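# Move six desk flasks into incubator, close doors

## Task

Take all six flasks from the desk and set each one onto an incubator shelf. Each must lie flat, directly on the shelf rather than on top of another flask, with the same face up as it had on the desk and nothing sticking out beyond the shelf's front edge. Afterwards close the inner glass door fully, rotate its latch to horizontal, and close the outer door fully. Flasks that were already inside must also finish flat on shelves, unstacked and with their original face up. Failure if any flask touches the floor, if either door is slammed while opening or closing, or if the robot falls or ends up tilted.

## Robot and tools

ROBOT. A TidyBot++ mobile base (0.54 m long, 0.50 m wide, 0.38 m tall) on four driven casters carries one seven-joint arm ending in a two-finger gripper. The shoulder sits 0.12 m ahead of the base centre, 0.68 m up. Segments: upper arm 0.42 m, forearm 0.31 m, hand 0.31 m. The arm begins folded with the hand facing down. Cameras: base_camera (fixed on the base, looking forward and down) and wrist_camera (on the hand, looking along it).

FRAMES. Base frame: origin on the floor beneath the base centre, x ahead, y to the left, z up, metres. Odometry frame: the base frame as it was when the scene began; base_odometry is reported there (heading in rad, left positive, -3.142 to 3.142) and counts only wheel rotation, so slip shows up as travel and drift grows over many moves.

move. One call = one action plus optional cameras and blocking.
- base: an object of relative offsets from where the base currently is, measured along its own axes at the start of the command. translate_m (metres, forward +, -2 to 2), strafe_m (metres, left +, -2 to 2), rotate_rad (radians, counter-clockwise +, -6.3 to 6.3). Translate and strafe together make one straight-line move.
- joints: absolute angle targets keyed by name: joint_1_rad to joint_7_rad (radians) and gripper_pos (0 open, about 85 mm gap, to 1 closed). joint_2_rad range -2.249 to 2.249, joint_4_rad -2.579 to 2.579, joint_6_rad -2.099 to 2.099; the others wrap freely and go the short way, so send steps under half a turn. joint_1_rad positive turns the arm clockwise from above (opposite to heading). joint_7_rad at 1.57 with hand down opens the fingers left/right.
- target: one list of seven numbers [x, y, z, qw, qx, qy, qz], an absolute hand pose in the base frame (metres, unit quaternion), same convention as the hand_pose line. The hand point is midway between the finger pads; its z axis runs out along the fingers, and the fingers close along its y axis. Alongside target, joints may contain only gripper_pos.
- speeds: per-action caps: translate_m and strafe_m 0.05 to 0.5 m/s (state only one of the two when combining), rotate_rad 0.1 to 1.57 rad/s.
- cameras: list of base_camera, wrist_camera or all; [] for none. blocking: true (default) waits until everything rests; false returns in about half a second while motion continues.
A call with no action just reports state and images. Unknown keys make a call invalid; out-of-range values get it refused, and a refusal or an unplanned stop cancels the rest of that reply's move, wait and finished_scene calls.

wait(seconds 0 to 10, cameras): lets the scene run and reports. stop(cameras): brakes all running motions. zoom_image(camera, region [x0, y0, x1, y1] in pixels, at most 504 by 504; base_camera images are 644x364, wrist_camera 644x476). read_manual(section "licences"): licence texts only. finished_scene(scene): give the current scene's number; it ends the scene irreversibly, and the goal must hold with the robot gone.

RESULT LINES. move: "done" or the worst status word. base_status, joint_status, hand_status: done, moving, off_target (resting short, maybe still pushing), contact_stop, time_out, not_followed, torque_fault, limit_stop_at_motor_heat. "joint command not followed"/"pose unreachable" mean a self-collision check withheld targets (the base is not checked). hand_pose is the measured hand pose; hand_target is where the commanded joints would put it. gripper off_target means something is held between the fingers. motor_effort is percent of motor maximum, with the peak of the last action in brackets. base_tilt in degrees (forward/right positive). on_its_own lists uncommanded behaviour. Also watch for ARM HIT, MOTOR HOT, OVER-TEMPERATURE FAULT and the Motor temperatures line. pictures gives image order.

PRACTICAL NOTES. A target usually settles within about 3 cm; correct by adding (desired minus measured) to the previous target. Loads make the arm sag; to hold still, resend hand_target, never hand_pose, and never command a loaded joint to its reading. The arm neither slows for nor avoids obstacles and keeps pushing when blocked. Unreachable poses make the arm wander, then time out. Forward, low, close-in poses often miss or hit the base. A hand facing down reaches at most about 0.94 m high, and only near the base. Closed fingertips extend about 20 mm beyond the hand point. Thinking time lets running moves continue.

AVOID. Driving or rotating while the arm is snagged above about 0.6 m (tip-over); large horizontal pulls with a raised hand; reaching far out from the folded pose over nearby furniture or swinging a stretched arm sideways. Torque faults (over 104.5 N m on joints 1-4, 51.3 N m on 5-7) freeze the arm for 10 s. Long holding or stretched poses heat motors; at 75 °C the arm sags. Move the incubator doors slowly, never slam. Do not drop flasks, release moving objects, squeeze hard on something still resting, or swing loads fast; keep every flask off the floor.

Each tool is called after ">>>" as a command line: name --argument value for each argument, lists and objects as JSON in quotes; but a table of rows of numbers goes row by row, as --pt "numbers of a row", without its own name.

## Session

>>> move --cameras '["all"]'

Scene clock: 0.00 s.
Motor temperatures (°C): [27 31 27 30 30 33 37]
base_odometry: x=+0.000 y=+0.000 heading=+0.000
base_tilt: forward=+0.0 right=-0.2
base_status: not commanded
joint_positions: joint_1_rad=-0.025 joint_2_rad=-0.345 joint_3_rad=+3.126 joint_4_rad=-2.500 joint_5_rad=-0.048 joint_6_rad=-0.877 joint_7_rad=+1.530 gripper_pos=+0.000
joint_status: not commanded
motor_effort: joint_1_rad=-1 joint_2_rad=-1 joint_3_rad=+0 joint_4_rad=+13 joint_5_rad=+0 joint_6_rad=+1 joint_7_rad=+0
hand_pose: x=+0.2725 y=+0.0185 z=+0.5951 quat_wxyz=(-0.019, +0.998, -0.015, +0.054) (m; base frame)
hand_target: x=+0.2726 y=+0.0185 z=+0.5951 quat_wxyz=(-0.019, +0.998, -0.015, +0.054) (m; base frame)
hand_status: not commanded
pictures: base_camera, wrist_camera
camera_calibration:
wrist_camera: T_world_to_cam=[[-0.00891464, -0.999953, 0.00393134, 0.0185184], [-0.995389, 0.00849833, -0.0955418, 0.384122], [0.0955039, -0.00476493, -0.995418, 0.701492], [0, 0, 0, 1]] pos_world=[0.315521, 0.0185957, 0.734904]

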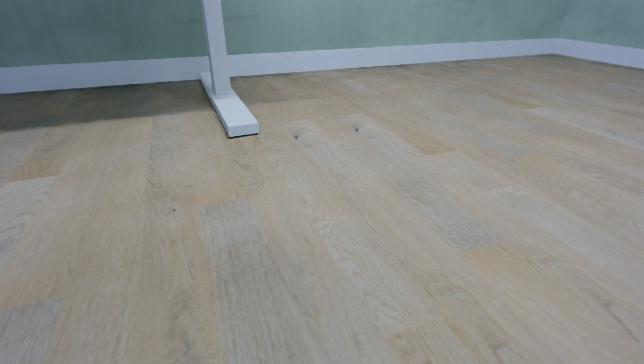

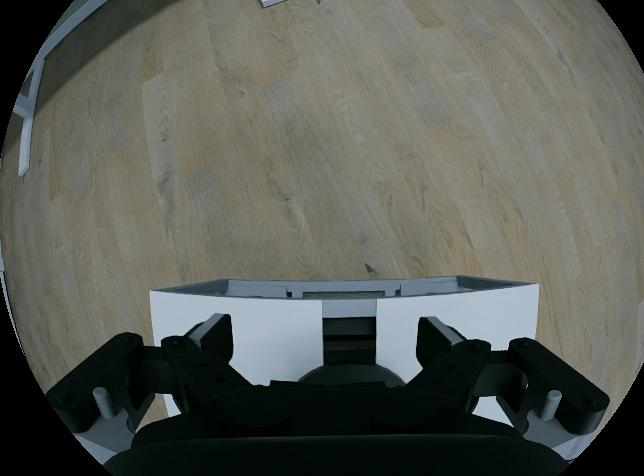

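>>> move --joints '{"joint_1_rad": 0.0, "joint_2_rad": -0.6, "joint_3_rad": 3.1416, "joint_4_rad": -2.2, "joint_5_rad": 0.0, "joint_6_rad": -0.25, "joint_7_rad": 1.571}' --cameras '["wrist_camera", "base_camera"]'

Scene clock: 14.17 s.
Motor temperatures (°C): [27 31 27 30 30 33 37]
move: done
base_odometry: x=+0.000 y=+0.000 heading=+0.000
base_tilt: forward=+0.0 right=-0.2
base_status: not commanded
joint_positions: joint_1_rad=-0.020 joint_2_rad=-0.591 joint_3_rad=+3.126 joint_4_rad=-2.214 joint_5_rad=-0.048 joint_6_rad=-0.333 joint_7_rad=+1.530 gripper_pos=+0.000
joint_status: all done
motor_effort: joint_1_rad=+0(1) joint_2_rad=+0(5) joint_3_rad=+1(1) joint_4_rad=+21(21) joint_5_rad=-1(2) joint_6_rad=+9(9) joint_7_rad=+0(2)
hand_pose: x=+0.4864 y=+0.0201 z=+0.8978 quat_wxyz=(-0.036, +0.829, -0.015, +0.558) (m; base frame)
hand_target: x=+0.4949 y=+0.0013 z=+0.9341 quat_wxyz=(+0.000, +0.799, +0.000, +0.602) (m; base frame)
hand_status: not commanded
pictures: base_camera, wrist_camera
camera_calibration:
wrist_camera: T_world_to_cam=[[-0.0142878, -0.999087, -0.0402528, 0.0631663], [-0.389511, 0.0426381, -0.920034, 1.07067], [0.920911, 0.00253364, -0.389765, 0.0369736], [0, 0, 0, 1]] pos_world=[0.38389, 0.0173638, 1.002]

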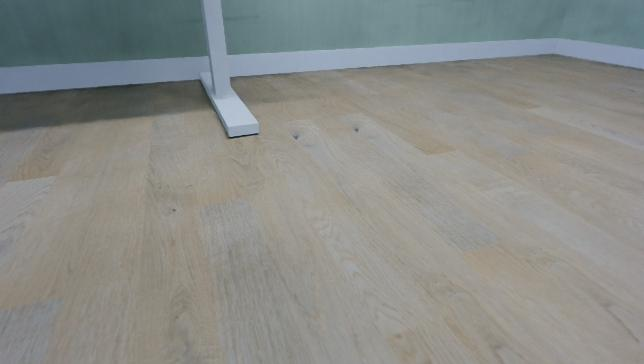

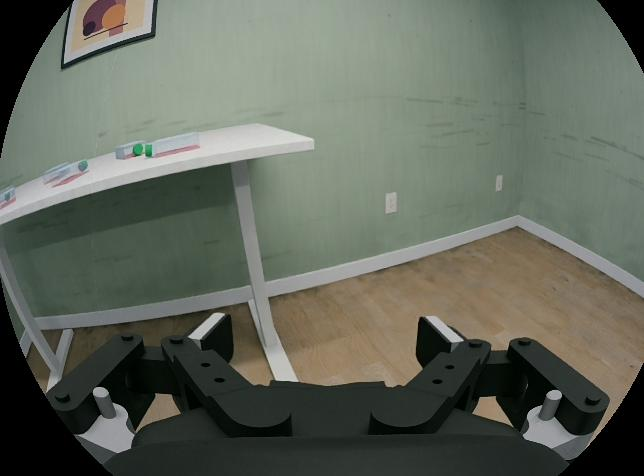

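>>> move --base '{"rotate_rad": 0.7}' --cameras '["wrist_camera", "base_camera"]'

>>> move --base '{"rotate_rad": 1.5}' --cameras '["wrist_camera", "base_camera"]'

>>> move --base '{"rotate_rad": 1.5}' --cameras '["wrist_camera", "base_camera"]'

Scene clock: 22.57 s.
Motor temperatures (°C): [27 31 27 30 30 33 37]
move: done
base_odometry: x=+0.000 y=+0.000 heading=+0.700
base_tilt: forward=+0.0 right=-0.2
base_status: done
joint_positions: joint_1_rad=-0.016 joint_2_rad=-0.591 joint_3_rad=+3.129 joint_4_rad=-2.214 joint_5_rad=-0.048 joint_6_rad=-0.330 joint_7_rad=+1.530 gripper_pos=+0.000
joint_status: not commanded
motor_effort: joint_1_rad=+0(1) joint_2_rad=+0(1) joint_3_rad=+1(2) joint_4_rad=+21(22) joint_5_rad=+0(1) joint_6_rad=+9(9) joint_7_rad=+0(1)
hand_pose: x=+0.4870 y=+0.0174 z=+0.8987 quat_wxyz=(-0.035, +0.828, -0.018, +0.559) (m; base frame)
hand_target: x=+0.4949 y=+0.0013 z=+0.9341 quat_wxyz=(+0.000, +0.799, +0.000, +0.602) (m; base frame)
hand_status: not commanded
pictures: base_camera, wrist_camera
camera_calibration:
wrist_camera: T_world_to_cam=[[-0.0206695, -0.998906, -0.0419568, 0.0650561], [-0.386332, 0.0466861, -0.921178, 1.07136], [0.922128, -0.00283101, -0.386874, 0.0337682], [0, 0, 0, 1]] pos_world=[0.384107, 0.0150629, 1.00271]

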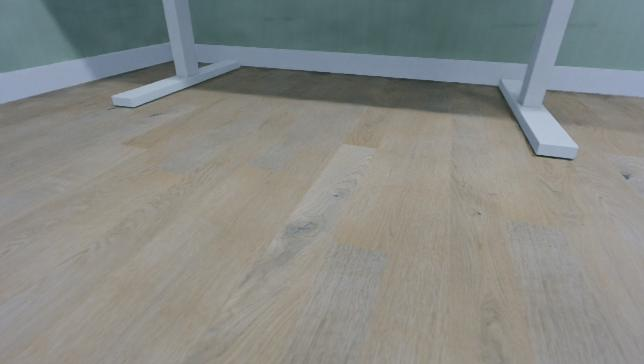

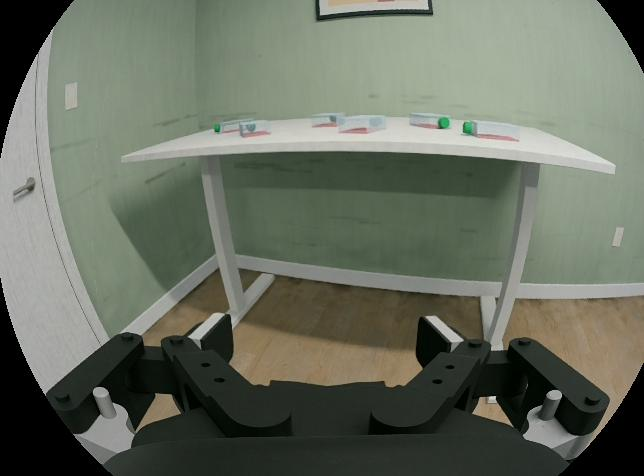

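Scene clock: 24.83 s.
Motor temperatures (°C): [27 31 27 30 30 33 37]
move: done
base_odometry: x=+0.000 y=+0.000 heading=+2.200
base_tilt: forward=+0.0 right=-0.2
base_status: done
joint_positions: joint_1_rad=-0.015 joint_2_rad=-0.591 joint_3_rad=+3.131 joint_4_rad=-2.214 joint_5_rad=-0.048 joint_6_rad=-0.329 joint_7_rad=+1.530 gripper_pos=+0.000
joint_status: not commanded
motor_effort: joint_1_rad=+0(2) joint_2_rad=-1(2) joint_3_rad=+0(2) joint_4_rad=+21(21) joint_5_rad=+0(1) joint_6_rad=+9(9) joint_7_rad=+1(1)
hand_pose: x=+0.4871 y=+0.0161 z=+0.8990 quat_wxyz=(-0.035, +0.828, -0.020, +0.559) (m; base frame)
hand_target: x=+0.4949 y=+0.0013 z=+0.9341 quat_wxyz=(+0.000, +0.799, +0.000, +0.602) (m; base frame)
hand_status: not commanded
pictures: base_camera, wrist_camera
camera_calibration:
wrist_camera: T_world_to_cam=[[-0.0237064, -0.998799, -0.0428835, 0.0661575], [-0.385476, 0.048711, -0.921431, 1.07144], [0.922413, -0.00531319, -0.386168, 0.032921], [0, 0, 0, 1]] pos_world=[0.384217, 0.0140619, 1.00281]

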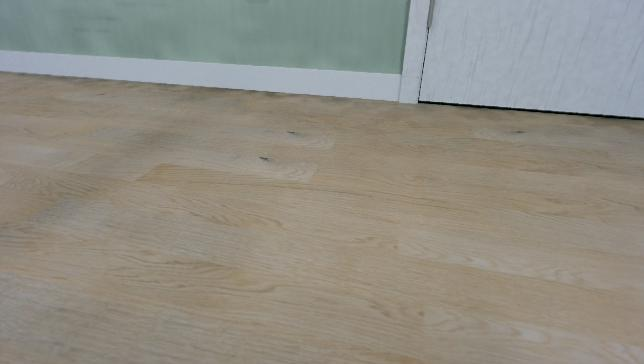

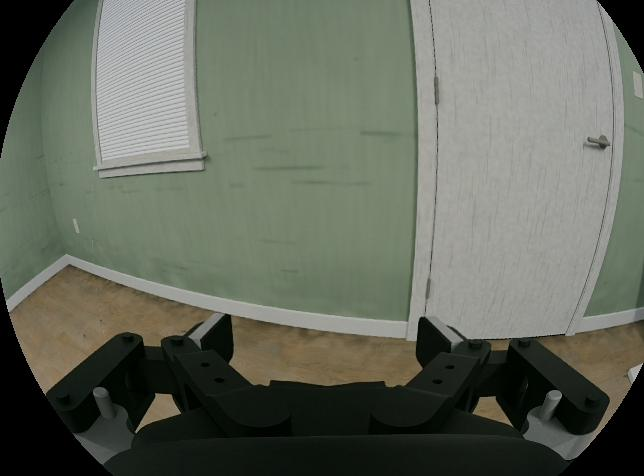

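Scene clock: 27.10 s.
Motor temperatures (°C): [27 31 27 30 30 33 37]
move: done
base_odometry: x=+0.000 y=+0.000 heading=-2.584
base_tilt: forward=+0.0 right=-0.2
base_status: done
joint_positions: joint_1_rad=-0.014 joint_2_rad=-0.591 joint_3_rad=+3.132 joint_4_rad=-2.214 joint_5_rad=-0.048 joint_6_rad=-0.329 joint_7_rad=+1.530 gripper_pos=+0.000
joint_status: not commanded
motor_effort: joint_1_rad=+0(1) joint_2_rad=+0(2) joint_3_rad=+0(2) joint_4_rad=+21(22) joint_5_rad=+0(2) joint_6_rad=+9(9) joint_7_rad=+0(1)
hand_pose: x=+0.4872 y=+0.0154 z=+0.8991 quat_wxyz=(-0.034, +0.828, -0.021, +0.559) (m; base frame)
hand_target: x=+0.4949 y=+0.0013 z=+0.9341 quat_wxyz=(+0.000, +0.799, +0.000, +0.602) (m; base frame)
hand_status: not commanded
pictures: base_camera, wrist_camera
camera_calibration:
wrist_camera: T_world_to_cam=[[-0.0253097, -0.998736, -0.0434174, 0.0666128], [-0.3851, 0.0498201, -0.921529, 1.07151], [0.922528, -0.00660355, -0.385874, 0.0326297], [0, 0, 0, 1]] pos_world=[0.384223, 0.0133612, 1.00291]

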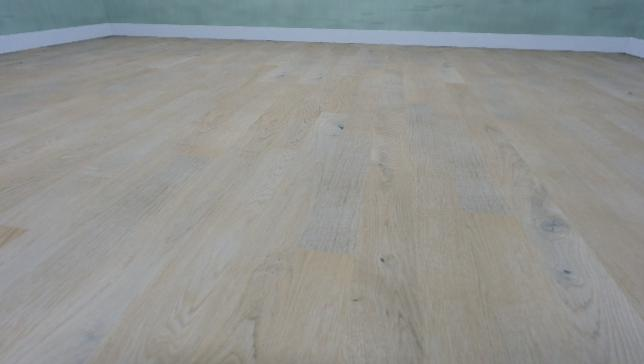

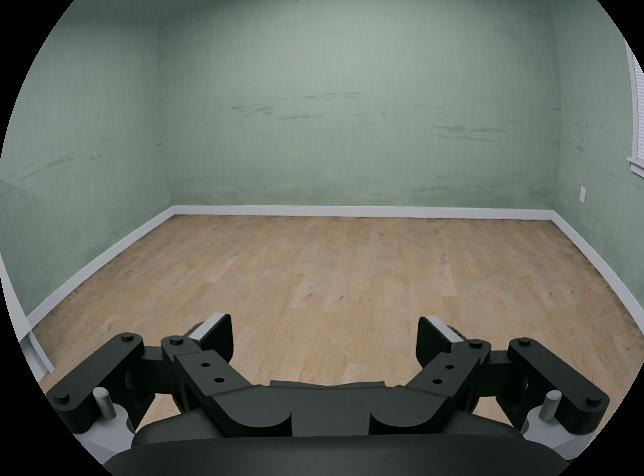

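>>> move --base '{"rotate_rad": 1.0}' --cameras '["wrist_camera", "base_camera"]'

Scene clock: 32.03 s.
Motor temperatures (°C): [27 31 27 30 30 33 37]
move: done
base_odometry: x=+0.000 y=+0.000 heading=-1.584
base_tilt: forward=+0.0 right=-0.2
base_status: done
joint_positions: joint_1_rad=-0.013 joint_2_rad=-0.591 joint_3_rad=+3.132 joint_4_rad=-2.214 joint_5_rad=-0.048 joint_6_rad=-0.329 joint_7_rad=+1.530 gripper_pos=+0.000
joint_status: not commanded
motor_effort: joint_1_rad=+0(1) joint_2_rad=+0(2) joint_3_rad=+1(2) joint_4_rad=+21(22) joint_5_rad=+0(2) joint_6_rad=+9(9) joint_7_rad=+0(1)
hand_pose: x=+0.4872 y=+0.0150 z=+0.8991 quat_wxyz=(-0.034, +0.828, -0.021, +0.560) (m; base frame)
hand_target: x=+0.4949 y=+0.0013 z=+0.9341 quat_wxyz=(+0.000, +0.799, +0.000, +0.602) (m; base frame)
hand_status: not commanded
pictures: base_camera, wrist_camera
camera_calibration:
wrist_camera: T_world_to_cam=[[-0.0262174, -0.998696, -0.0438039, 0.0670484], [-0.384964, 0.050526, -0.921547, 1.07149], [0.922559, -0.0072976, -0.385787, 0.0325346], [0, 0, 0, 1]] pos_world=[0.384227, 0.0130604, 1.00291]

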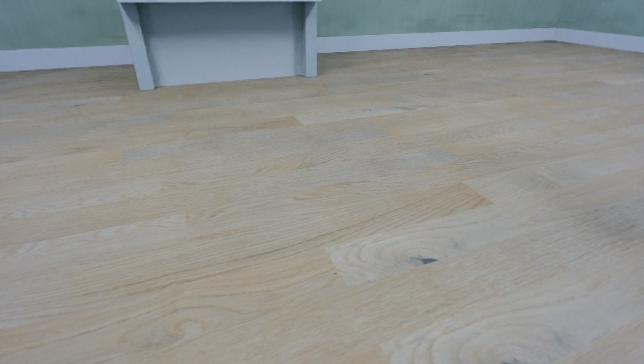

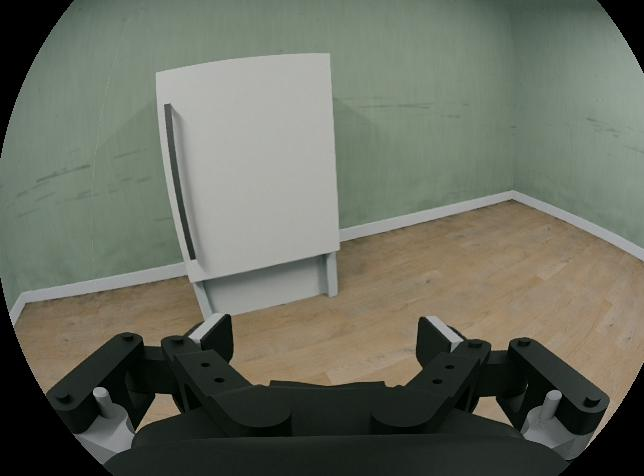

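>>> zoom_image --camera "base_camera" --region '[100, 40, 220, 110]'

>>> zoom_image --camera "base_camera" --region '[260, 30, 380, 100]'

Scaled by 4.200.

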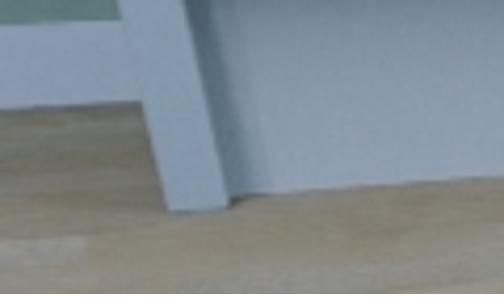

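Scaled by 4.200.

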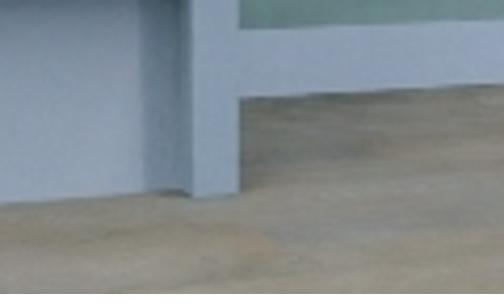

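>>> move --base '{"rotate_rad": 0.41}' --cameras '["wrist_camera", "base_camera"]'

>>> zoom_image --camera "base_camera" --region '[240, 40, 360, 110]'

>>> zoom_image --camera "base_camera" --region '[400, 40, 520, 110]'

Scene clock: 166.40 s.
Motor temperatures (°C): [27 31 27 31 30 33 37]
move: done
base_odometry: x=+0.000 y=+0.000 heading=-1.174
base_tilt: forward=+0.0 right=-0.2
base_status: done
joint_positions: joint_1_rad=-0.013 joint_2_rad=-0.591 joint_3_rad=+3.133 joint_4_rad=-2.214 joint_5_rad=-0.048 joint_6_rad=-0.329 joint_7_rad=+1.530 gripper_pos=+0.000
joint_status: not commanded
motor_effort: joint_1_rad=+0(1) joint_2_rad=-1(1) joint_3_rad=+0(2) joint_4_rad=+21(21) joint_5_rad=+0(1) joint_6_rad=+9(9) joint_7_rad=+0(1)
hand_pose: x=+0.4872 y=+0.0147 z=+0.8991 quat_wxyz=(-0.034, +0.828, -0.022, +0.560) (m; base frame)
hand_target: x=+0.4949 y=+0.0013 z=+0.9341 quat_wxyz=(+0.000, +0.799, +0.000, +0.602) (m; base frame)
hand_status: not commanded
pictures: base_camera, wrist_camera
camera_calibration:
wrist_camera: T_world_to_cam=[[-0.0268313, -0.998672, -0.0439872, 0.0672679], [-0.384931, 0.0509318, -0.921539, 1.07147], [0.922555, -0.00779403, -0.385786, 0.0325373], [0, 0, 0, 1]] pos_world=[0.38423, 0.0128602, 1.00292]

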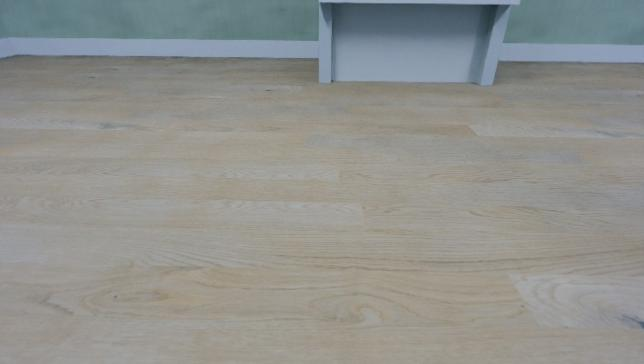

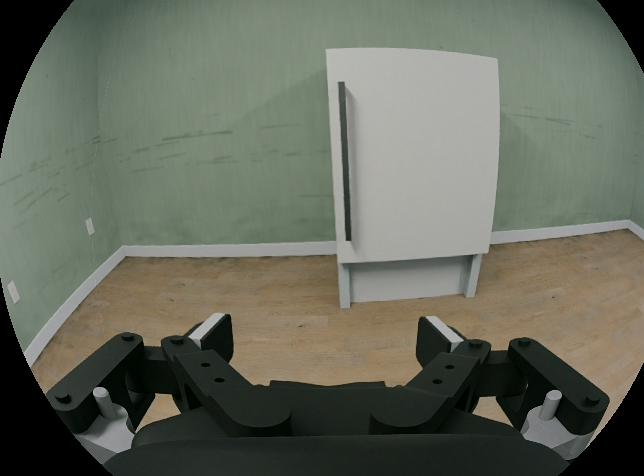

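Scaled by 4.200.

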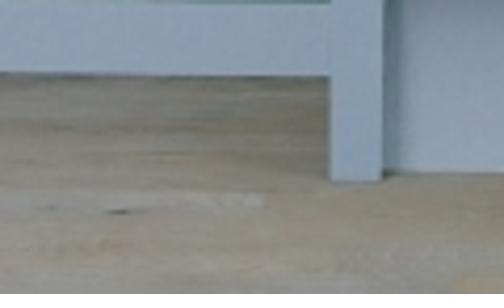

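Scaled by 4.200.

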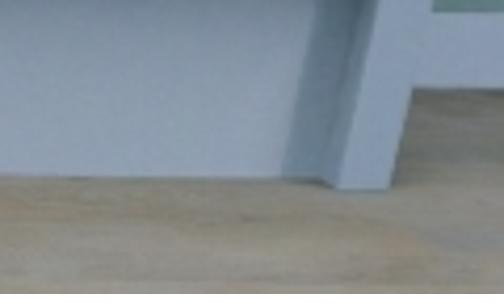

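>>> move --base '{"translate_m": 0.519, "strafe_m": -0.089, "rotate_rad": 0.05}' --joints '{"joint_1_rad": 0.0, "joint_2_rad": 0.177, "joint_3_rad": 3.1416, "joint_4_rad": -2.06, "joint_5_rad": 0.05, "joint_6_rad": 0.74, "joint_7_rad": 1.6, "gripper_pos": 0.0}' --cameras '["wrist_camera", "base_camera"]'

>>> zoom_image --camera "base_camera" --region '[200, 60, 320, 200]'

>>> zoom_image --camera "base_camera" --region '[440, 60, 600, 200]'

Scene clock: 220.57 s.
Motor temperatures (°C): [27 31 27 31 30 33 37]
move: done
base_odometry: x=+0.119 y=-0.513 heading=-1.123
base_tilt: forward=+0.0 right=-0.2
base_status: done
joint_positions: joint_1_rad=-0.013 joint_2_rad=+0.179 joint_3_rad=+3.133 joint_4_rad=-2.078 joint_5_rad=-0.006 joint_6_rad=+0.657 joint_7_rad=+1.543 gripper_pos=+0.000
joint_status: all done
motor_effort: joint_1_rad=+0(1) joint_2_rad=-26(29) joint_3_rad=+0(2) joint_4_rad=+17(23) joint_5_rad=-1(2) joint_6_rad=+9(10) joint_7_rad=+0(2)
hand_pose: x=+0.7480 y=+0.0134 z=+0.8875 quat_wxyz=(-0.018, +0.717, -0.006, +0.697) (m; base frame)
hand_target: x=+0.7505 y=+0.0118 z=+0.9245 quat_wxyz=(+0.013, +0.680, +0.035, +0.732) (m; base frame)
hand_status: not commanded
pictures: base_camera, wrist_camera
camera_calibration:
wrist_camera: T_world_to_cam=[[-0.0234617, -0.999683, -0.00917065, 0.038976], [-0.0424022, 0.01016, -0.999049, 0.974405], [0.998825, -0.0230505, -0.0426271, -0.573967], [0, 0, 0, 1]] pos_world=[0.615524, 0.0158334, 0.949369]

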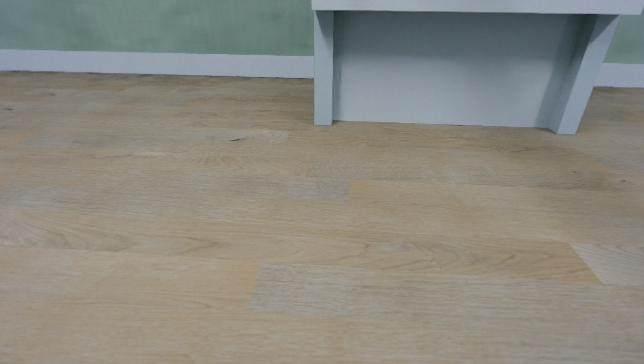

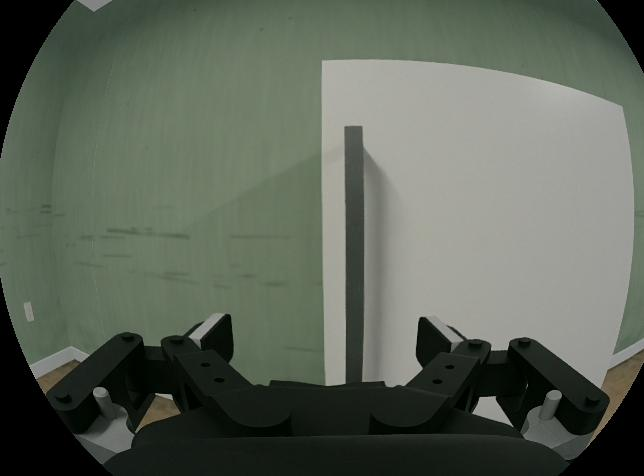

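Scaled by 3.600.

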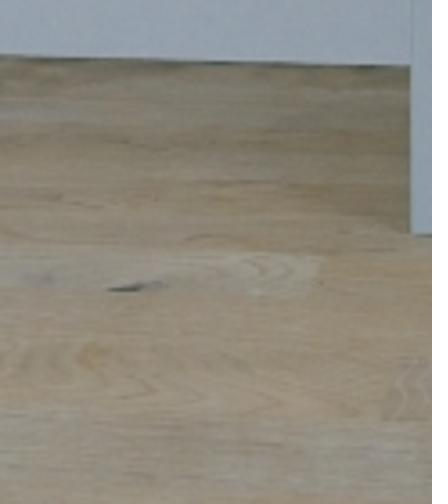

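Scaled by 3.150.

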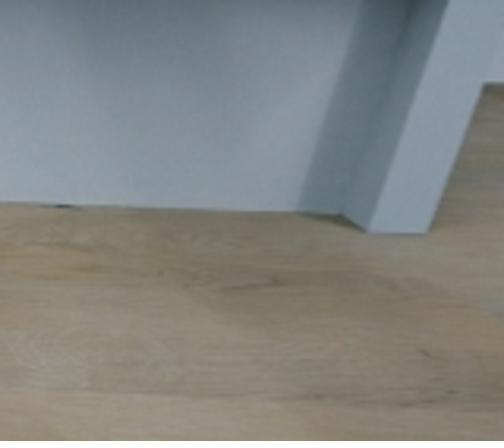

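>>> move --base '{"translate_m": 0.25, "strafe_m": -0.0075, "rotate_rad": -0.039}' --speeds '{"translate_m": 0.2}' --cameras '["wrist_camera", "base_camera"]'

>>> zoom_image --camera "base_camera" --region '[200, 100, 320, 220]'

>>> zoom_image --camera "base_camera" --region '[500, 100, 644, 220]'

Scene clock: 244.63 s.
Motor temperatures (°C): [27 32 27 31 30 33 37]
move: done
base_odometry: x=+0.220 y=-0.742 heading=-1.163
base_tilt: forward=+0.0 right=-0.2
base_status: done
joint_positions: joint_1_rad=-0.003 joint_2_rad=+0.180 joint_3_rad=+3.139 joint_4_rad=-2.077 joint_5_rad=-0.002 joint_6_rad=+0.661 joint_7_rad=+1.543 gripper_pos=+0.000
joint_status: not commanded
motor_effort: joint_1_rad=+0(3) joint_2_rad=-26(28) joint_3_rad=+0(2) joint_4_rad=+18(19) joint_5_rad=+0(1) joint_6_rad=+9(9) joint_7_rad=+0(1)
hand_pose: x=+0.7488 y=+0.0047 z=+0.8888 quat_wxyz=(-0.012, +0.716, -0.009, +0.698) (m; base frame)
hand_target: x=+0.7505 y=+0.0118 z=+0.9245 quat_wxyz=(+0.013, +0.680, +0.035, +0.732) (m; base frame)
hand_status: not commanded
pictures: base_camera, wrist_camera
camera_calibration:
wrist_camera: T_world_to_cam=[[-0.0361972, -0.999333, -0.00479249, 0.0359231], [-0.0381299, 0.00617323, -0.999254, 0.972764], [0.998617, -0.0359875, -0.0383279, -0.578479], [0, 0, 0, 1]] pos_world=[0.616071, 0.00907603, 0.950039]

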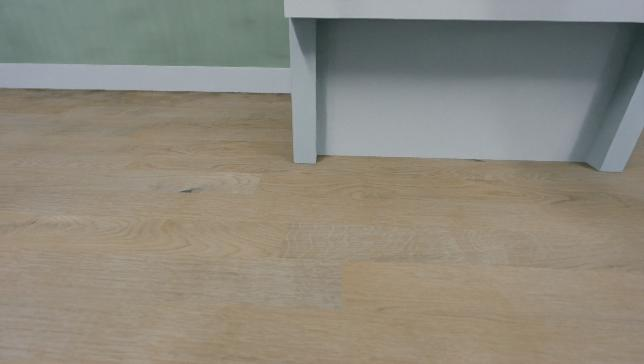

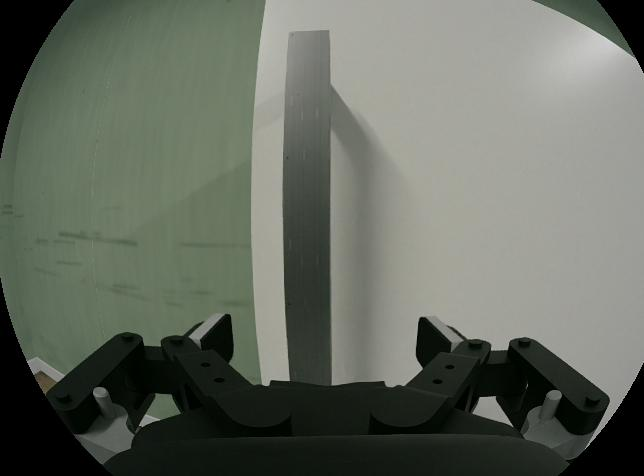

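Scaled by 4.200.

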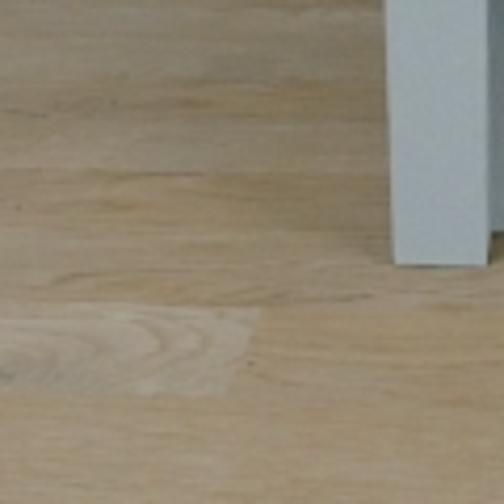

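Scaled by 3.500.

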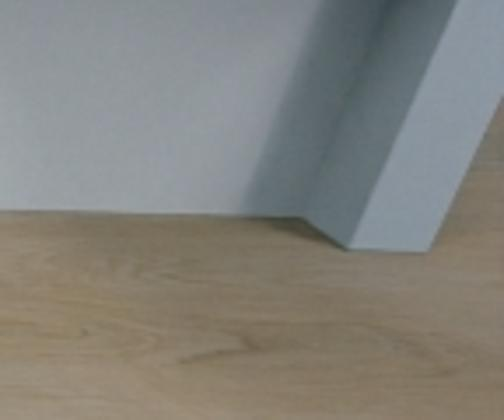

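>>> move --base '{"translate_m": 0.07, "strafe_m": 0.013}' --speeds '{"translate_m": 0.1}' --cameras '["wrist_camera"]'

Scene clock: 272.00 s.
Motor temperatures (°C): [27 32 27 31 30 33 37]
move: done
base_odometry: x=+0.260 y=-0.801 heading=-1.163
base_tilt: forward=+0.0 right=-0.2
base_status: done
joint_positions: joint_1_rad=-0.003 joint_2_rad=+0.181 joint_3_rad=+3.139 joint_4_rad=-2.076 joint_5_rad=-0.002 joint_6_rad=+0.662 joint_7_rad=+1.544 gripper_pos=+0.000
joint_status: not commanded
motor_effort: joint_1_rad=-1(1) joint_2_rad=-25(29) joint_3_rad=+0(1) joint_4_rad=+18(19) joint_5_rad=-1(1) joint_6_rad=+9(10) joint_7_rad=+0(1)
hand_pose: x=+0.7492 y=+0.0047 z=+0.8890 quat_wxyz=(-0.012, +0.716, -0.009, +0.698) (m; base frame)
hand_target: x=+0.7505 y=+0.0118 z=+0.9245 quat_wxyz=(+0.013, +0.680, +0.035, +0.732) (m; base frame)
hand_status: not commanded
pictures: wrist_camera
camera_calibration:
wrist_camera: T_world_to_cam=[[-0.0361885, -0.999334, -0.00471455, 0.0359588], [-0.0375308, 0.00607337, -0.999277, 0.972531], [0.99864, -0.0359854, -0.0377256, -0.579456], [0, 0, 0, 1]] pos_world=[0.616469, 0.00917635, 0.950137]

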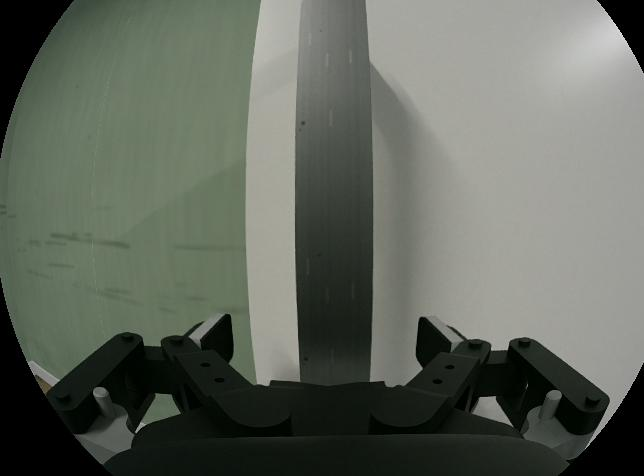

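>>> move --joints '{"gripper_pos": 0.8}' --cameras '["wrist_camera"]'

Scene clock: 280.13 s.
Motor temperatures (°C): [27 32 27 31 30 33 37]
move: off_target
base_odometry: x=+0.260 y=-0.801 heading=-1.163
base_tilt: forward=+0.0 right=-0.2
base_status: not commanded
joint_positions: joint_1_rad=+0.001 joint_2_rad=+0.181 joint_3_rad=+3.142 joint_4_rad=-2.076 joint_5_rad=+0.000 joint_6_rad=+0.662 joint_7_rad=+1.549 gripper_pos=+0.740
joint_status: gripper_pos off_target (ended at +0.740, target +0.800)
motor_effort: joint_1_rad=-1(5) joint_2_rad=-24(26) joint_3_rad=+0(4) joint_4_rad=+21(22) joint_5_rad=+0(3) joint_6_rad=+10(11) joint_7_rad=-1(2)
hand_pose: x=+0.7492 y=+0.0005 z=+0.8890 quat_wxyz=(-0.007, +0.716, -0.008, +0.698) (m; base frame)
hand_target: x=+0.7505 y=+0.0118 z=+0.9245 quat_wxyz=(+0.013, +0.680, +0.035, +0.732) (m; base frame)
hand_status: not commanded
pictures: wrist_camera
camera_calibration:
wrist_camera: T_world_to_cam=[[-0.0422805, -0.999102, 0.00265527, 0.0297512], [-0.0375018, -0.00106877, -0.999296, 0.972559], [0.998402, -0.0423503, -0.037423, -0.579694], [0, 0, 0, 1]] pos_world=[0.616498, 0.00621374, 0.950101]

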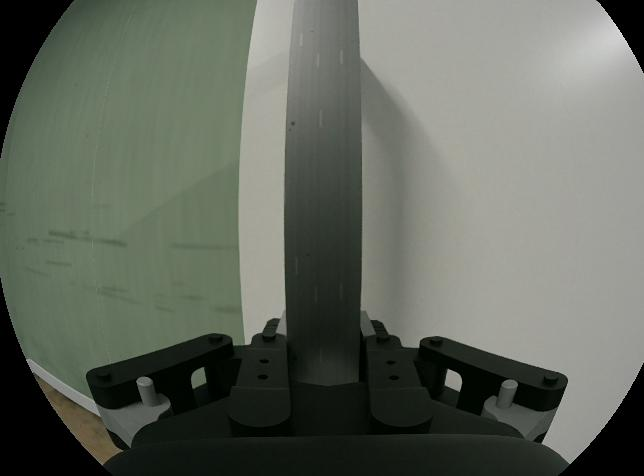

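>>> move --base '{"translate_m": -0.0686, "strafe_m": -0.0908, "rotate_rad": 0.1047}' --speeds '{"translate_m": 0.1, "rotate_rad": 0.1}' --cameras '["wrist_camera"]'

Scene clock: 301.53 s.
Motor temperatures (°C): [27 32 27 31 30 33 37]
move: done
base_odometry: x=+0.149 y=-0.774 heading=-1.058
base_tilt: forward=+0.0 right=-0.2
base_status: done
joint_positions: joint_1_rad=+0.000 joint_2_rad=+0.185 joint_3_rad=+3.141 joint_4_rad=-2.072 joint_5_rad=+0.006 joint_6_rad=+0.663 joint_7_rad=+1.554 gripper_pos=+0.740
joint_status: not commanded
motor_effort: joint_1_rad=+0(5) joint_2_rad=-27(41) joint_3_rad=+0(4) joint_4_rad=+20(23) joint_5_rad=+0(4) joint_6_rad=+10(12) joint_7_rad=+0(2)
hand_pose: x=+0.7509 y=+0.0031 z=+0.8889 quat_wxyz=(-0.006, +0.715, -0.003, +0.699) (m; base frame)
hand_target: x=+0.7505 y=+0.0118 z=+0.9245 quat_wxyz=(+0.013, +0.680, +0.035, +0.732) (m; base frame)
hand_status: not commanded
pictures: wrist_camera
camera_calibration:
wrist_camera: T_world_to_cam=[[-0.0360388, -0.999285, 0.0114303, 0.0199405], [-0.0363072, -0.0101209, -0.999289, 0.971708], [0.998691, -0.0364282, -0.0359165, -0.582829], [0, 0, 0, 1]] pos_world=[0.618064, 0.00852943, 0.949856]

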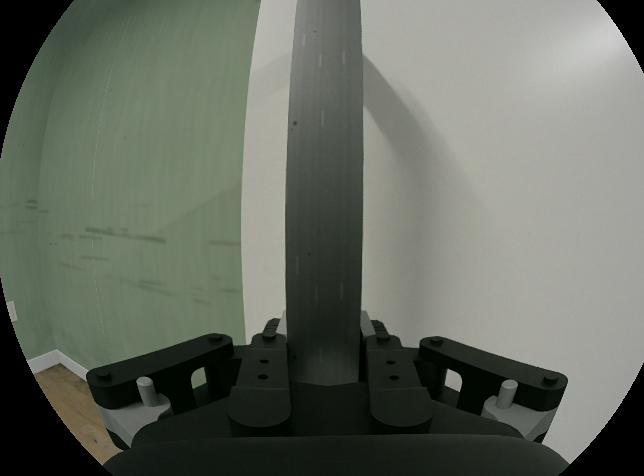

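>>> move --base '{"translate_m": -0.1274, "strafe_m": -0.1883, "rotate_rad": 0.2094}' --speeds '{"translate_m": 0.12, "rotate_rad": 0.115}' --cameras '[]'

>>> move --base '{"translate_m": -0.1274, "strafe_m": -0.1883, "rotate_rad": 0.2094}' --speeds '{"translate_m": 0.12, "rotate_rad": 0.115}' --cameras '[]'

>>> move --base '{"translate_m": -0.1274, "strafe_m": -0.1883, "rotate_rad": 0.2094}' --speeds '{"translate_m": 0.12, "rotate_rad": 0.115}' --cameras '["wrist_camera", "base_camera"]'

Scene clock: 314.23 s.
Motor temperatures (°C): [27 32 27 31 30 33 37]
move: done
base_odometry: x=-0.078 y=-0.756 heading=-0.848
base_tilt: forward=+0.0 right=-0.2
base_status: done
joint_positions: joint_1_rad=-0.005 joint_2_rad=+0.186 joint_3_rad=+3.135 joint_4_rad=-2.071 joint_5_rad=+0.010 joint_6_rad=+0.664 joint_7_rad=+1.554 gripper_pos=+0.740
joint_status: not commanded
motor_effort: joint_1_rad=+0(6) joint_2_rad=-27(30) joint_3_rad=+1(5) joint_4_rad=+19(23) joint_5_rad=+0(3) joint_6_rad=+10(12) joint_7_rad=+1(2)
hand_pose: x=+0.7511 y=+0.0104 z=+0.8889 quat_wxyz=(-0.010, +0.715, +0.003, +0.699) (m; base frame)
hand_target: x=+0.7505 y=+0.0118 z=+0.9245 quat_wxyz=(+0.013, +0.680, +0.035, +0.732) (m; base frame)
hand_status: not commanded
pictures: none
No camera images: "cameras" was empty.

Scene clock: 316.73 s.
Motor temperatures (°C): [27 32 27 31 30 33 37]
move: done
base_odometry: x=-0.303 y=-0.785 heading=-0.638
base_tilt: forward=+0.0 right=-0.2
base_status: done
joint_positions: joint_1_rad=-0.009 joint_2_rad=+0.187 joint_3_rad=+3.131 joint_4_rad=-2.071 joint_5_rad=+0.014 joint_6_rad=+0.664 joint_7_rad=+1.554 gripper_pos=+0.740
joint_status: not commanded
motor_effort: joint_1_rad=+2(6) joint_2_rad=-28(30) joint_3_rad=+1(5) joint_4_rad=+19(22) joint_5_rad=+0(3) joint_6_rad=+10(12) joint_7_rad=+1(2)
hand_pose: x=+0.7511 y=+0.0160 z=+0.8889 quat_wxyz=(-0.013, +0.715, +0.007, +0.699) (m; base frame)
hand_target: x=+0.7505 y=+0.0118 z=+0.9245 quat_wxyz=(+0.013, +0.680, +0.035, +0.732) (m; base frame)
hand_status: not commanded
pictures: none
No camera images: "cameras" was empty.

Scene clock: 319.23 s.
Motor temperatures (°C): [27 32 27 31 30 33 37]
move: done
base_odometry: x=-0.518 y=-0.860 heading=-0.428
base_tilt: forward=+0.0 right=-0.2
base_status: done
joint_positions: joint_1_rad=-0.011 joint_2_rad=+0.187 joint_3_rad=+3.128 joint_4_rad=-2.070 joint_5_rad=+0.017 joint_6_rad=+0.665 joint_7_rad=+1.554 gripper_pos=+0.740
joint_status: not commanded
motor_effort: joint_1_rad=+2(6) joint_2_rad=-27(29) joint_3_rad=+2(5) joint_4_rad=+19(22) joint_5_rad=+0(3) joint_6_rad=+10(12) joint_7_rad=+2(3)
hand_pose: x=+0.7512 y=+0.0196 z=+0.8889 quat_wxyz=(-0.015, +0.715, +0.010, +0.699) (m; base frame)
hand_target: x=+0.7505 y=+0.0118 z=+0.9245 quat_wxyz=(+0.013, +0.680, +0.035, +0.732) (m; base frame)
hand_status: not commanded
pictures: base_camera, wrist_camera
camera_calibration:
wrist_camera: T_world_to_cam=[[-0.00578639, -0.999832, 0.0173998, 0.00833], [-0.0349189, -0.0171874, -0.999242, 0.970956], [0.999373, -0.00638959, -0.0348136, -0.584529], [0, 0, 0, 1]] pos_world=[0.618116, 0.0212819, 0.949726]

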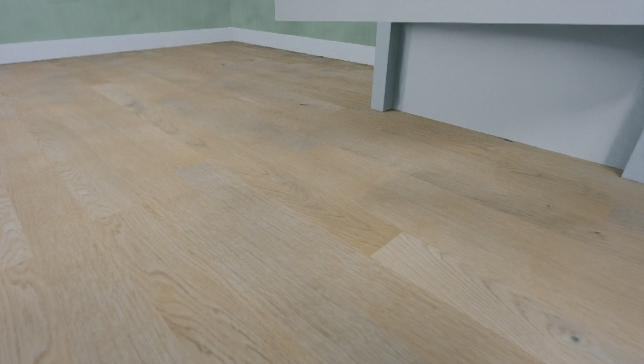

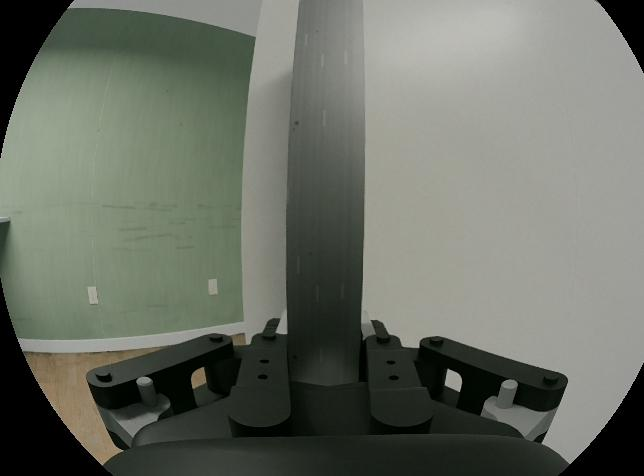

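>>> move --base '{"translate_m": -0.1274, "strafe_m": -0.1883, "rotate_rad": 0.2094}' --speeds '{"translate_m": 0.12, "rotate_rad": 0.115}' --cameras '[]'

>>> move --base '{"translate_m": -0.1274, "strafe_m": -0.1883, "rotate_rad": 0.2094}' --speeds '{"translate_m": 0.12, "rotate_rad": 0.115}' --cameras '[]'

>>> move --base '{"translate_m": -0.1274, "strafe_m": -0.1883, "rotate_rad": 0.2094}' --speeds '{"translate_m": 0.12, "rotate_rad": 0.115}' --cameras '["wrist_camera", "base_camera"]'

Scene clock: 335.10 s.
Motor temperatures (°C): [27 32 27 31 30 33 37]
move: done
base_odometry: x=-0.712 y=-0.979 heading=-0.218
base_tilt: forward=+0.0 right=-0.2
base_status: done
joint_positions: joint_1_rad=-0.012 joint_2_rad=+0.188 joint_3_rad=+3.128 joint_4_rad=-2.070 joint_5_rad=+0.020 joint_6_rad=+0.665 joint_7_rad=+1.554 gripper_pos=+0.740
joint_status: not commanded
motor_effort: joint_1_rad=+2(6) joint_2_rad=-27(30) joint_3_rad=+2(6) joint_4_rad=+18(22) joint_5_rad=+0(3) joint_6_rad=+10(12) joint_7_rad=+1(3)
hand_pose: x=+0.7514 y=+0.0208 z=+0.8888 quat_wxyz=(-0.015, +0.715, +0.012, +0.699) (m; base frame)
hand_target: x=+0.7505 y=+0.0118 z=+0.9245 quat_wxyz=(+0.013, +0.680, +0.035, +0.732) (m; base frame)
hand_status: not commanded
pictures: none
No camera images: "cameras" was empty.

Scene clock: 337.57 s.
Motor temperatures (°C): [27 32 27 31 30 33 37]
move: done
base_odometry: x=-0.877 y=-1.135 heading=-0.008
base_tilt: forward=+0.1 right=-0.2
base_status: done
joint_positions: joint_1_rad=-0.011 joint_2_rad=+0.190 joint_3_rad=+3.130 joint_4_rad=-2.068 joint_5_rad=+0.023 joint_6_rad=+0.665 joint_7_rad=+1.554 gripper_pos=+0.741
joint_status: not commanded
motor_effort: joint_1_rad=+1(6) joint_2_rad=-28(30) joint_3_rad=+1(6) joint_4_rad=+18(22) joint_5_rad=-1(3) joint_6_rad=+10(12) joint_7_rad=+1(2)
hand_pose: x=+0.7522 y=+0.0199 z=+0.8888 quat_wxyz=(-0.014, +0.715, +0.013, +0.699) (m; base frame)
hand_target: x=+0.7505 y=+0.0118 z=+0.9245 quat_wxyz=(+0.013, +0.680, +0.035, +0.732) (m; base frame)
hand_status: not commanded
pictures: none
No camera images: "cameras" was empty.

Scene clock: 340.07 s.
Motor temperatures (°C): [27 32 27 31 30 33 37]
move: done
base_odometry: x=-1.006 y=-1.322 heading=+0.202
base_tilt: forward=+0.0 right=-0.2
base_status: done
joint_positions: joint_1_rad=-0.008 joint_2_rad=+0.192 joint_3_rad=+3.132 joint_4_rad=-2.066 joint_5_rad=+0.025 joint_6_rad=+0.665 joint_7_rad=+1.554 gripper_pos=+0.741
joint_status: not commanded
motor_effort: joint_1_rad=+2(5) joint_2_rad=-28(30) joint_3_rad=+2(5) joint_4_rad=+18(21) joint_5_rad=-2(4) joint_6_rad=+10(12) joint_7_rad=+1(2)
hand_pose: x=+0.7532 y=+0.0169 z=+0.8888 quat_wxyz=(-0.011, +0.715, +0.012, +0.699) (m; base frame)
hand_target: x=+0.7505 y=+0.0118 z=+0.9245 quat_wxyz=(+0.013, +0.680, +0.035, +0.732) (m; base frame)
hand_status: not commanded
pictures: base_camera, wrist_camera
camera_calibration:
wrist_camera: T_world_to_cam=[[-0.00752303, -0.999668, 0.0246377, 0.000574654], [-0.0339004, -0.0243693, -0.999128, 0.970153], [0.999397, -0.0083517, -0.0337058, -0.587582], [0, 0, 0, 1]] pos_world=[0.62012, 0.0193091, 0.949488]

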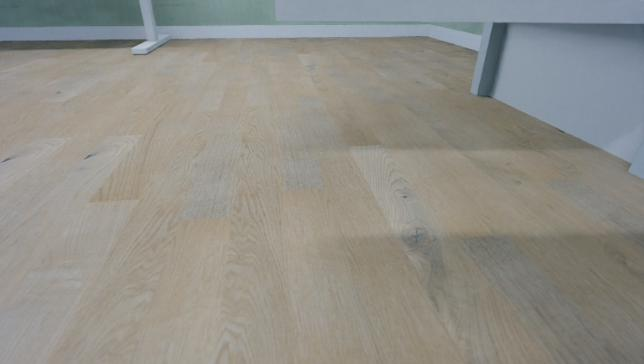

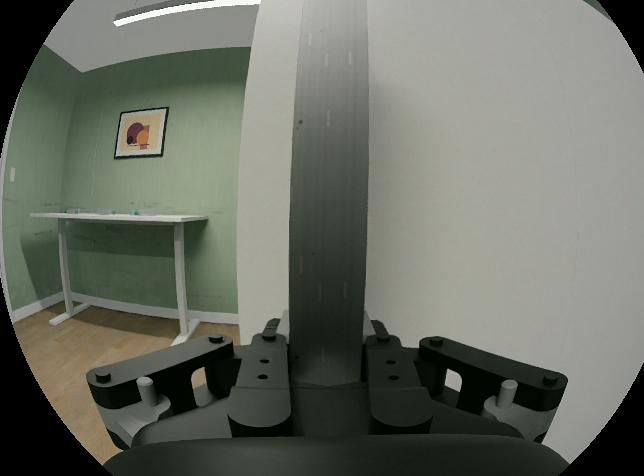

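>>> move --base '{"translate_m": -0.1404, "strafe_m": -0.2136, "rotate_rad": 0.2356}' --speeds '{"translate_m": 0.13, "rotate_rad": 0.12}' --cameras '[]'

>>> move --base '{"translate_m": -0.1404, "strafe_m": -0.2136, "rotate_rad": 0.2356}' --speeds '{"translate_m": 0.13, "rotate_rad": 0.12}' --cameras '["wrist_camera", "base_camera"]'

Scene clock: 351.60 s.
Motor temperatures (°C): [27 32 27 31 30 33 37]
move: done
base_odometry: x=-1.101 y=-1.560 heading=+0.439
base_tilt: forward=+0.0 right=-0.2
base_status: done
joint_positions: joint_1_rad=-0.003 joint_2_rad=+0.193 joint_3_rad=+3.137 joint_4_rad=-2.065 joint_5_rad=+0.027 joint_6_rad=+0.666 joint_7_rad=+1.554 gripper_pos=+0.741
joint_status: not commanded
motor_effort: joint_1_rad=+0(5) joint_2_rad=-28(31) joint_3_rad=+0(4) joint_4_rad=+17(21) joint_5_rad=-1(3) joint_6_rad=+10(12) joint_7_rad=+2(3)
hand_pose: x=+0.7537 y=+0.0113 z=+0.8889 quat_wxyz=(-0.008, +0.714, +0.010, +0.700) (m; base frame)
hand_target: x=+0.7505 y=+0.0118 z=+0.9245 quat_wxyz=(+0.013, +0.680, +0.035, +0.732) (m; base frame)
hand_status: not commanded
pictures: none
No camera images: "cameras" was empty.

Scene clock: 354.17 s.
Motor temperatures (°C): [27 32 27 31 30 33 37]
move: done
base_odometry: x=-1.137 y=-1.813 heading=+0.675
base_tilt: forward=+0.0 right=-0.2
base_status: done
joint_positions: joint_1_rad=+0.000 joint_2_rad=+0.232 joint_3_rad=+3.144 joint_4_rad=-2.019 joint_5_rad=+0.027 joint_6_rad=+0.667 joint_7_rad=+1.554 gripper_pos=+0.743
joint_status: not commanded
motor_effort: joint_1_rad=+0(5) joint_2_rad=-38(41) joint_3_rad=+0(4) joint_4_rad=+10(19) joint_5_rad=+1(2) joint_6_rad=+10(11) joint_7_rad=+1(2)
hand_pose: x=+0.7713 y=+0.0052 z=+0.8895 quat_wxyz=(-0.004, +0.712, +0.007, +0.702) (m; base frame)
hand_target: x=+0.7505 y=+0.0118 z=+0.9245 quat_wxyz=(+0.013, +0.680, +0.035, +0.732) (m; base frame)
hand_status: not commanded
pictures: base_camera, wrist_camera
camera_calibration:
wrist_camera: T_world_to_cam=[[-0.0261759, -0.999268, 0.0278845, 0.000587204], [-0.0258374, -0.0272084, -0.999296, 0.965045], [0.999323, -0.026878, -0.0251063, -0.613248], [0, 0, 0, 1]] pos_world=[0.637782, 0.0103613, 0.948953]

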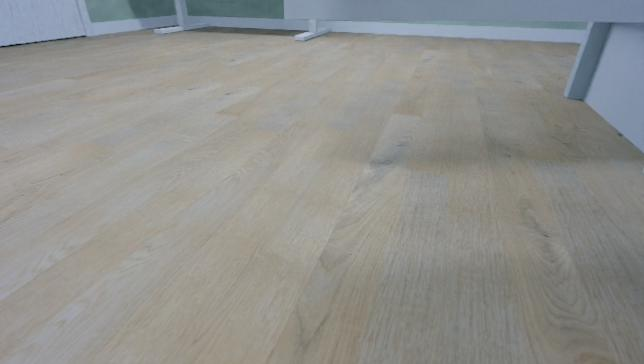

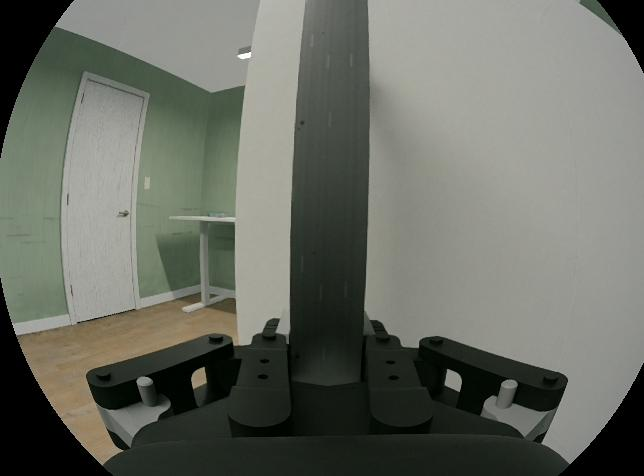

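>>> move --joints '{"gripper_pos": 0.2}' --cameras '[]'

>>> move --base '{"translate_m": -0.2}' --speeds '{"translate_m": 0.15}' --cameras '["wrist_camera"]'

Scene clock: 361.67 s.
Motor temperatures (°C): [27 32 27 31 30 33 37]
move: done
base_odometry: x=-1.137 y=-1.813 heading=+0.675
base_tilt: forward=+0.0 right=-0.2
base_status: not commanded
joint_positions: joint_1_rad=+0.000 joint_2_rad=+0.184 joint_3_rad=+3.144 joint_4_rad=-2.056 joint_5_rad=+0.027 joint_6_rad=+0.668 joint_7_rad=+1.554 gripper_pos=+0.200
joint_status: all done
motor_effort: joint_1_rad=+0(1) joint_2_rad=-26(38) joint_3_rad=+0(1) joint_4_rad=+18(19) joint_5_rad=+0(1) joint_6_rad=+9(10) joint_7_rad=-1(1)
hand_pose: x=+0.7538 y=+0.0053 z=+0.8996 quat_wxyz=(-0.004, +0.708, +0.007, +0.706) (m; base frame)
hand_target: x=+0.7505 y=+0.0118 z=+0.9245 quat_wxyz=(+0.013, +0.680, +0.035, +0.732) (m; base frame)
hand_status: not commanded
pictures: none
No camera images: "cameras" was empty.

Scene clock: 363.63 s.
Motor temperatures (°C): [27 32 27 31 30 33 37]
move: done
base_odometry: x=-1.293 y=-1.938 heading=+0.675
base_tilt: forward=+0.0 right=-0.2
base_status: done
joint_positions: joint_1_rad=+0.000 joint_2_rad=+0.182 joint_3_rad=+3.144 joint_4_rad=-2.056 joint_5_rad=+0.027 joint_6_rad=+0.668 joint_7_rad=+1.554 gripper_pos=+0.200
joint_status: not commanded
motor_effort: joint_1_rad=+0(1) joint_2_rad=-26(29) joint_3_rad=+0(1) joint_4_rad=+18(19) joint_5_rad=-1(1) joint_6_rad=+9(10) joint_7_rad=-1(1)
hand_pose: x=+0.7532 y=+0.0053 z=+0.9012 quat_wxyz=(-0.004, +0.707, +0.007, +0.707) (m; base frame)
hand_target: x=+0.7505 y=+0.0118 z=+0.9245 quat_wxyz=(+0.013, +0.680, +0.035, +0.732) (m; base frame)
hand_status: not commanded
pictures: wrist_camera
camera_calibration:
wrist_camera: T_world_to_cam=[[-0.0265452, -0.999266, 0.0276294, 0.00028945], [-0.0124416, -0.0273067, -0.99955, 0.966474], [0.99957, -0.026877, -0.0117076, -0.607169], [0, 0, 0, 1]] pos_world=[0.61894, 0.0103616, 0.958922]

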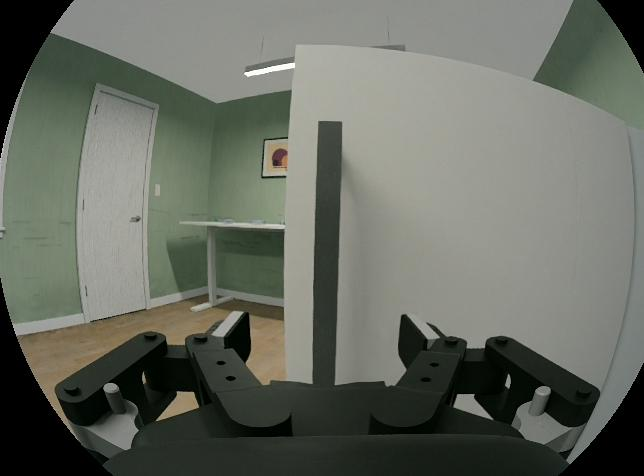

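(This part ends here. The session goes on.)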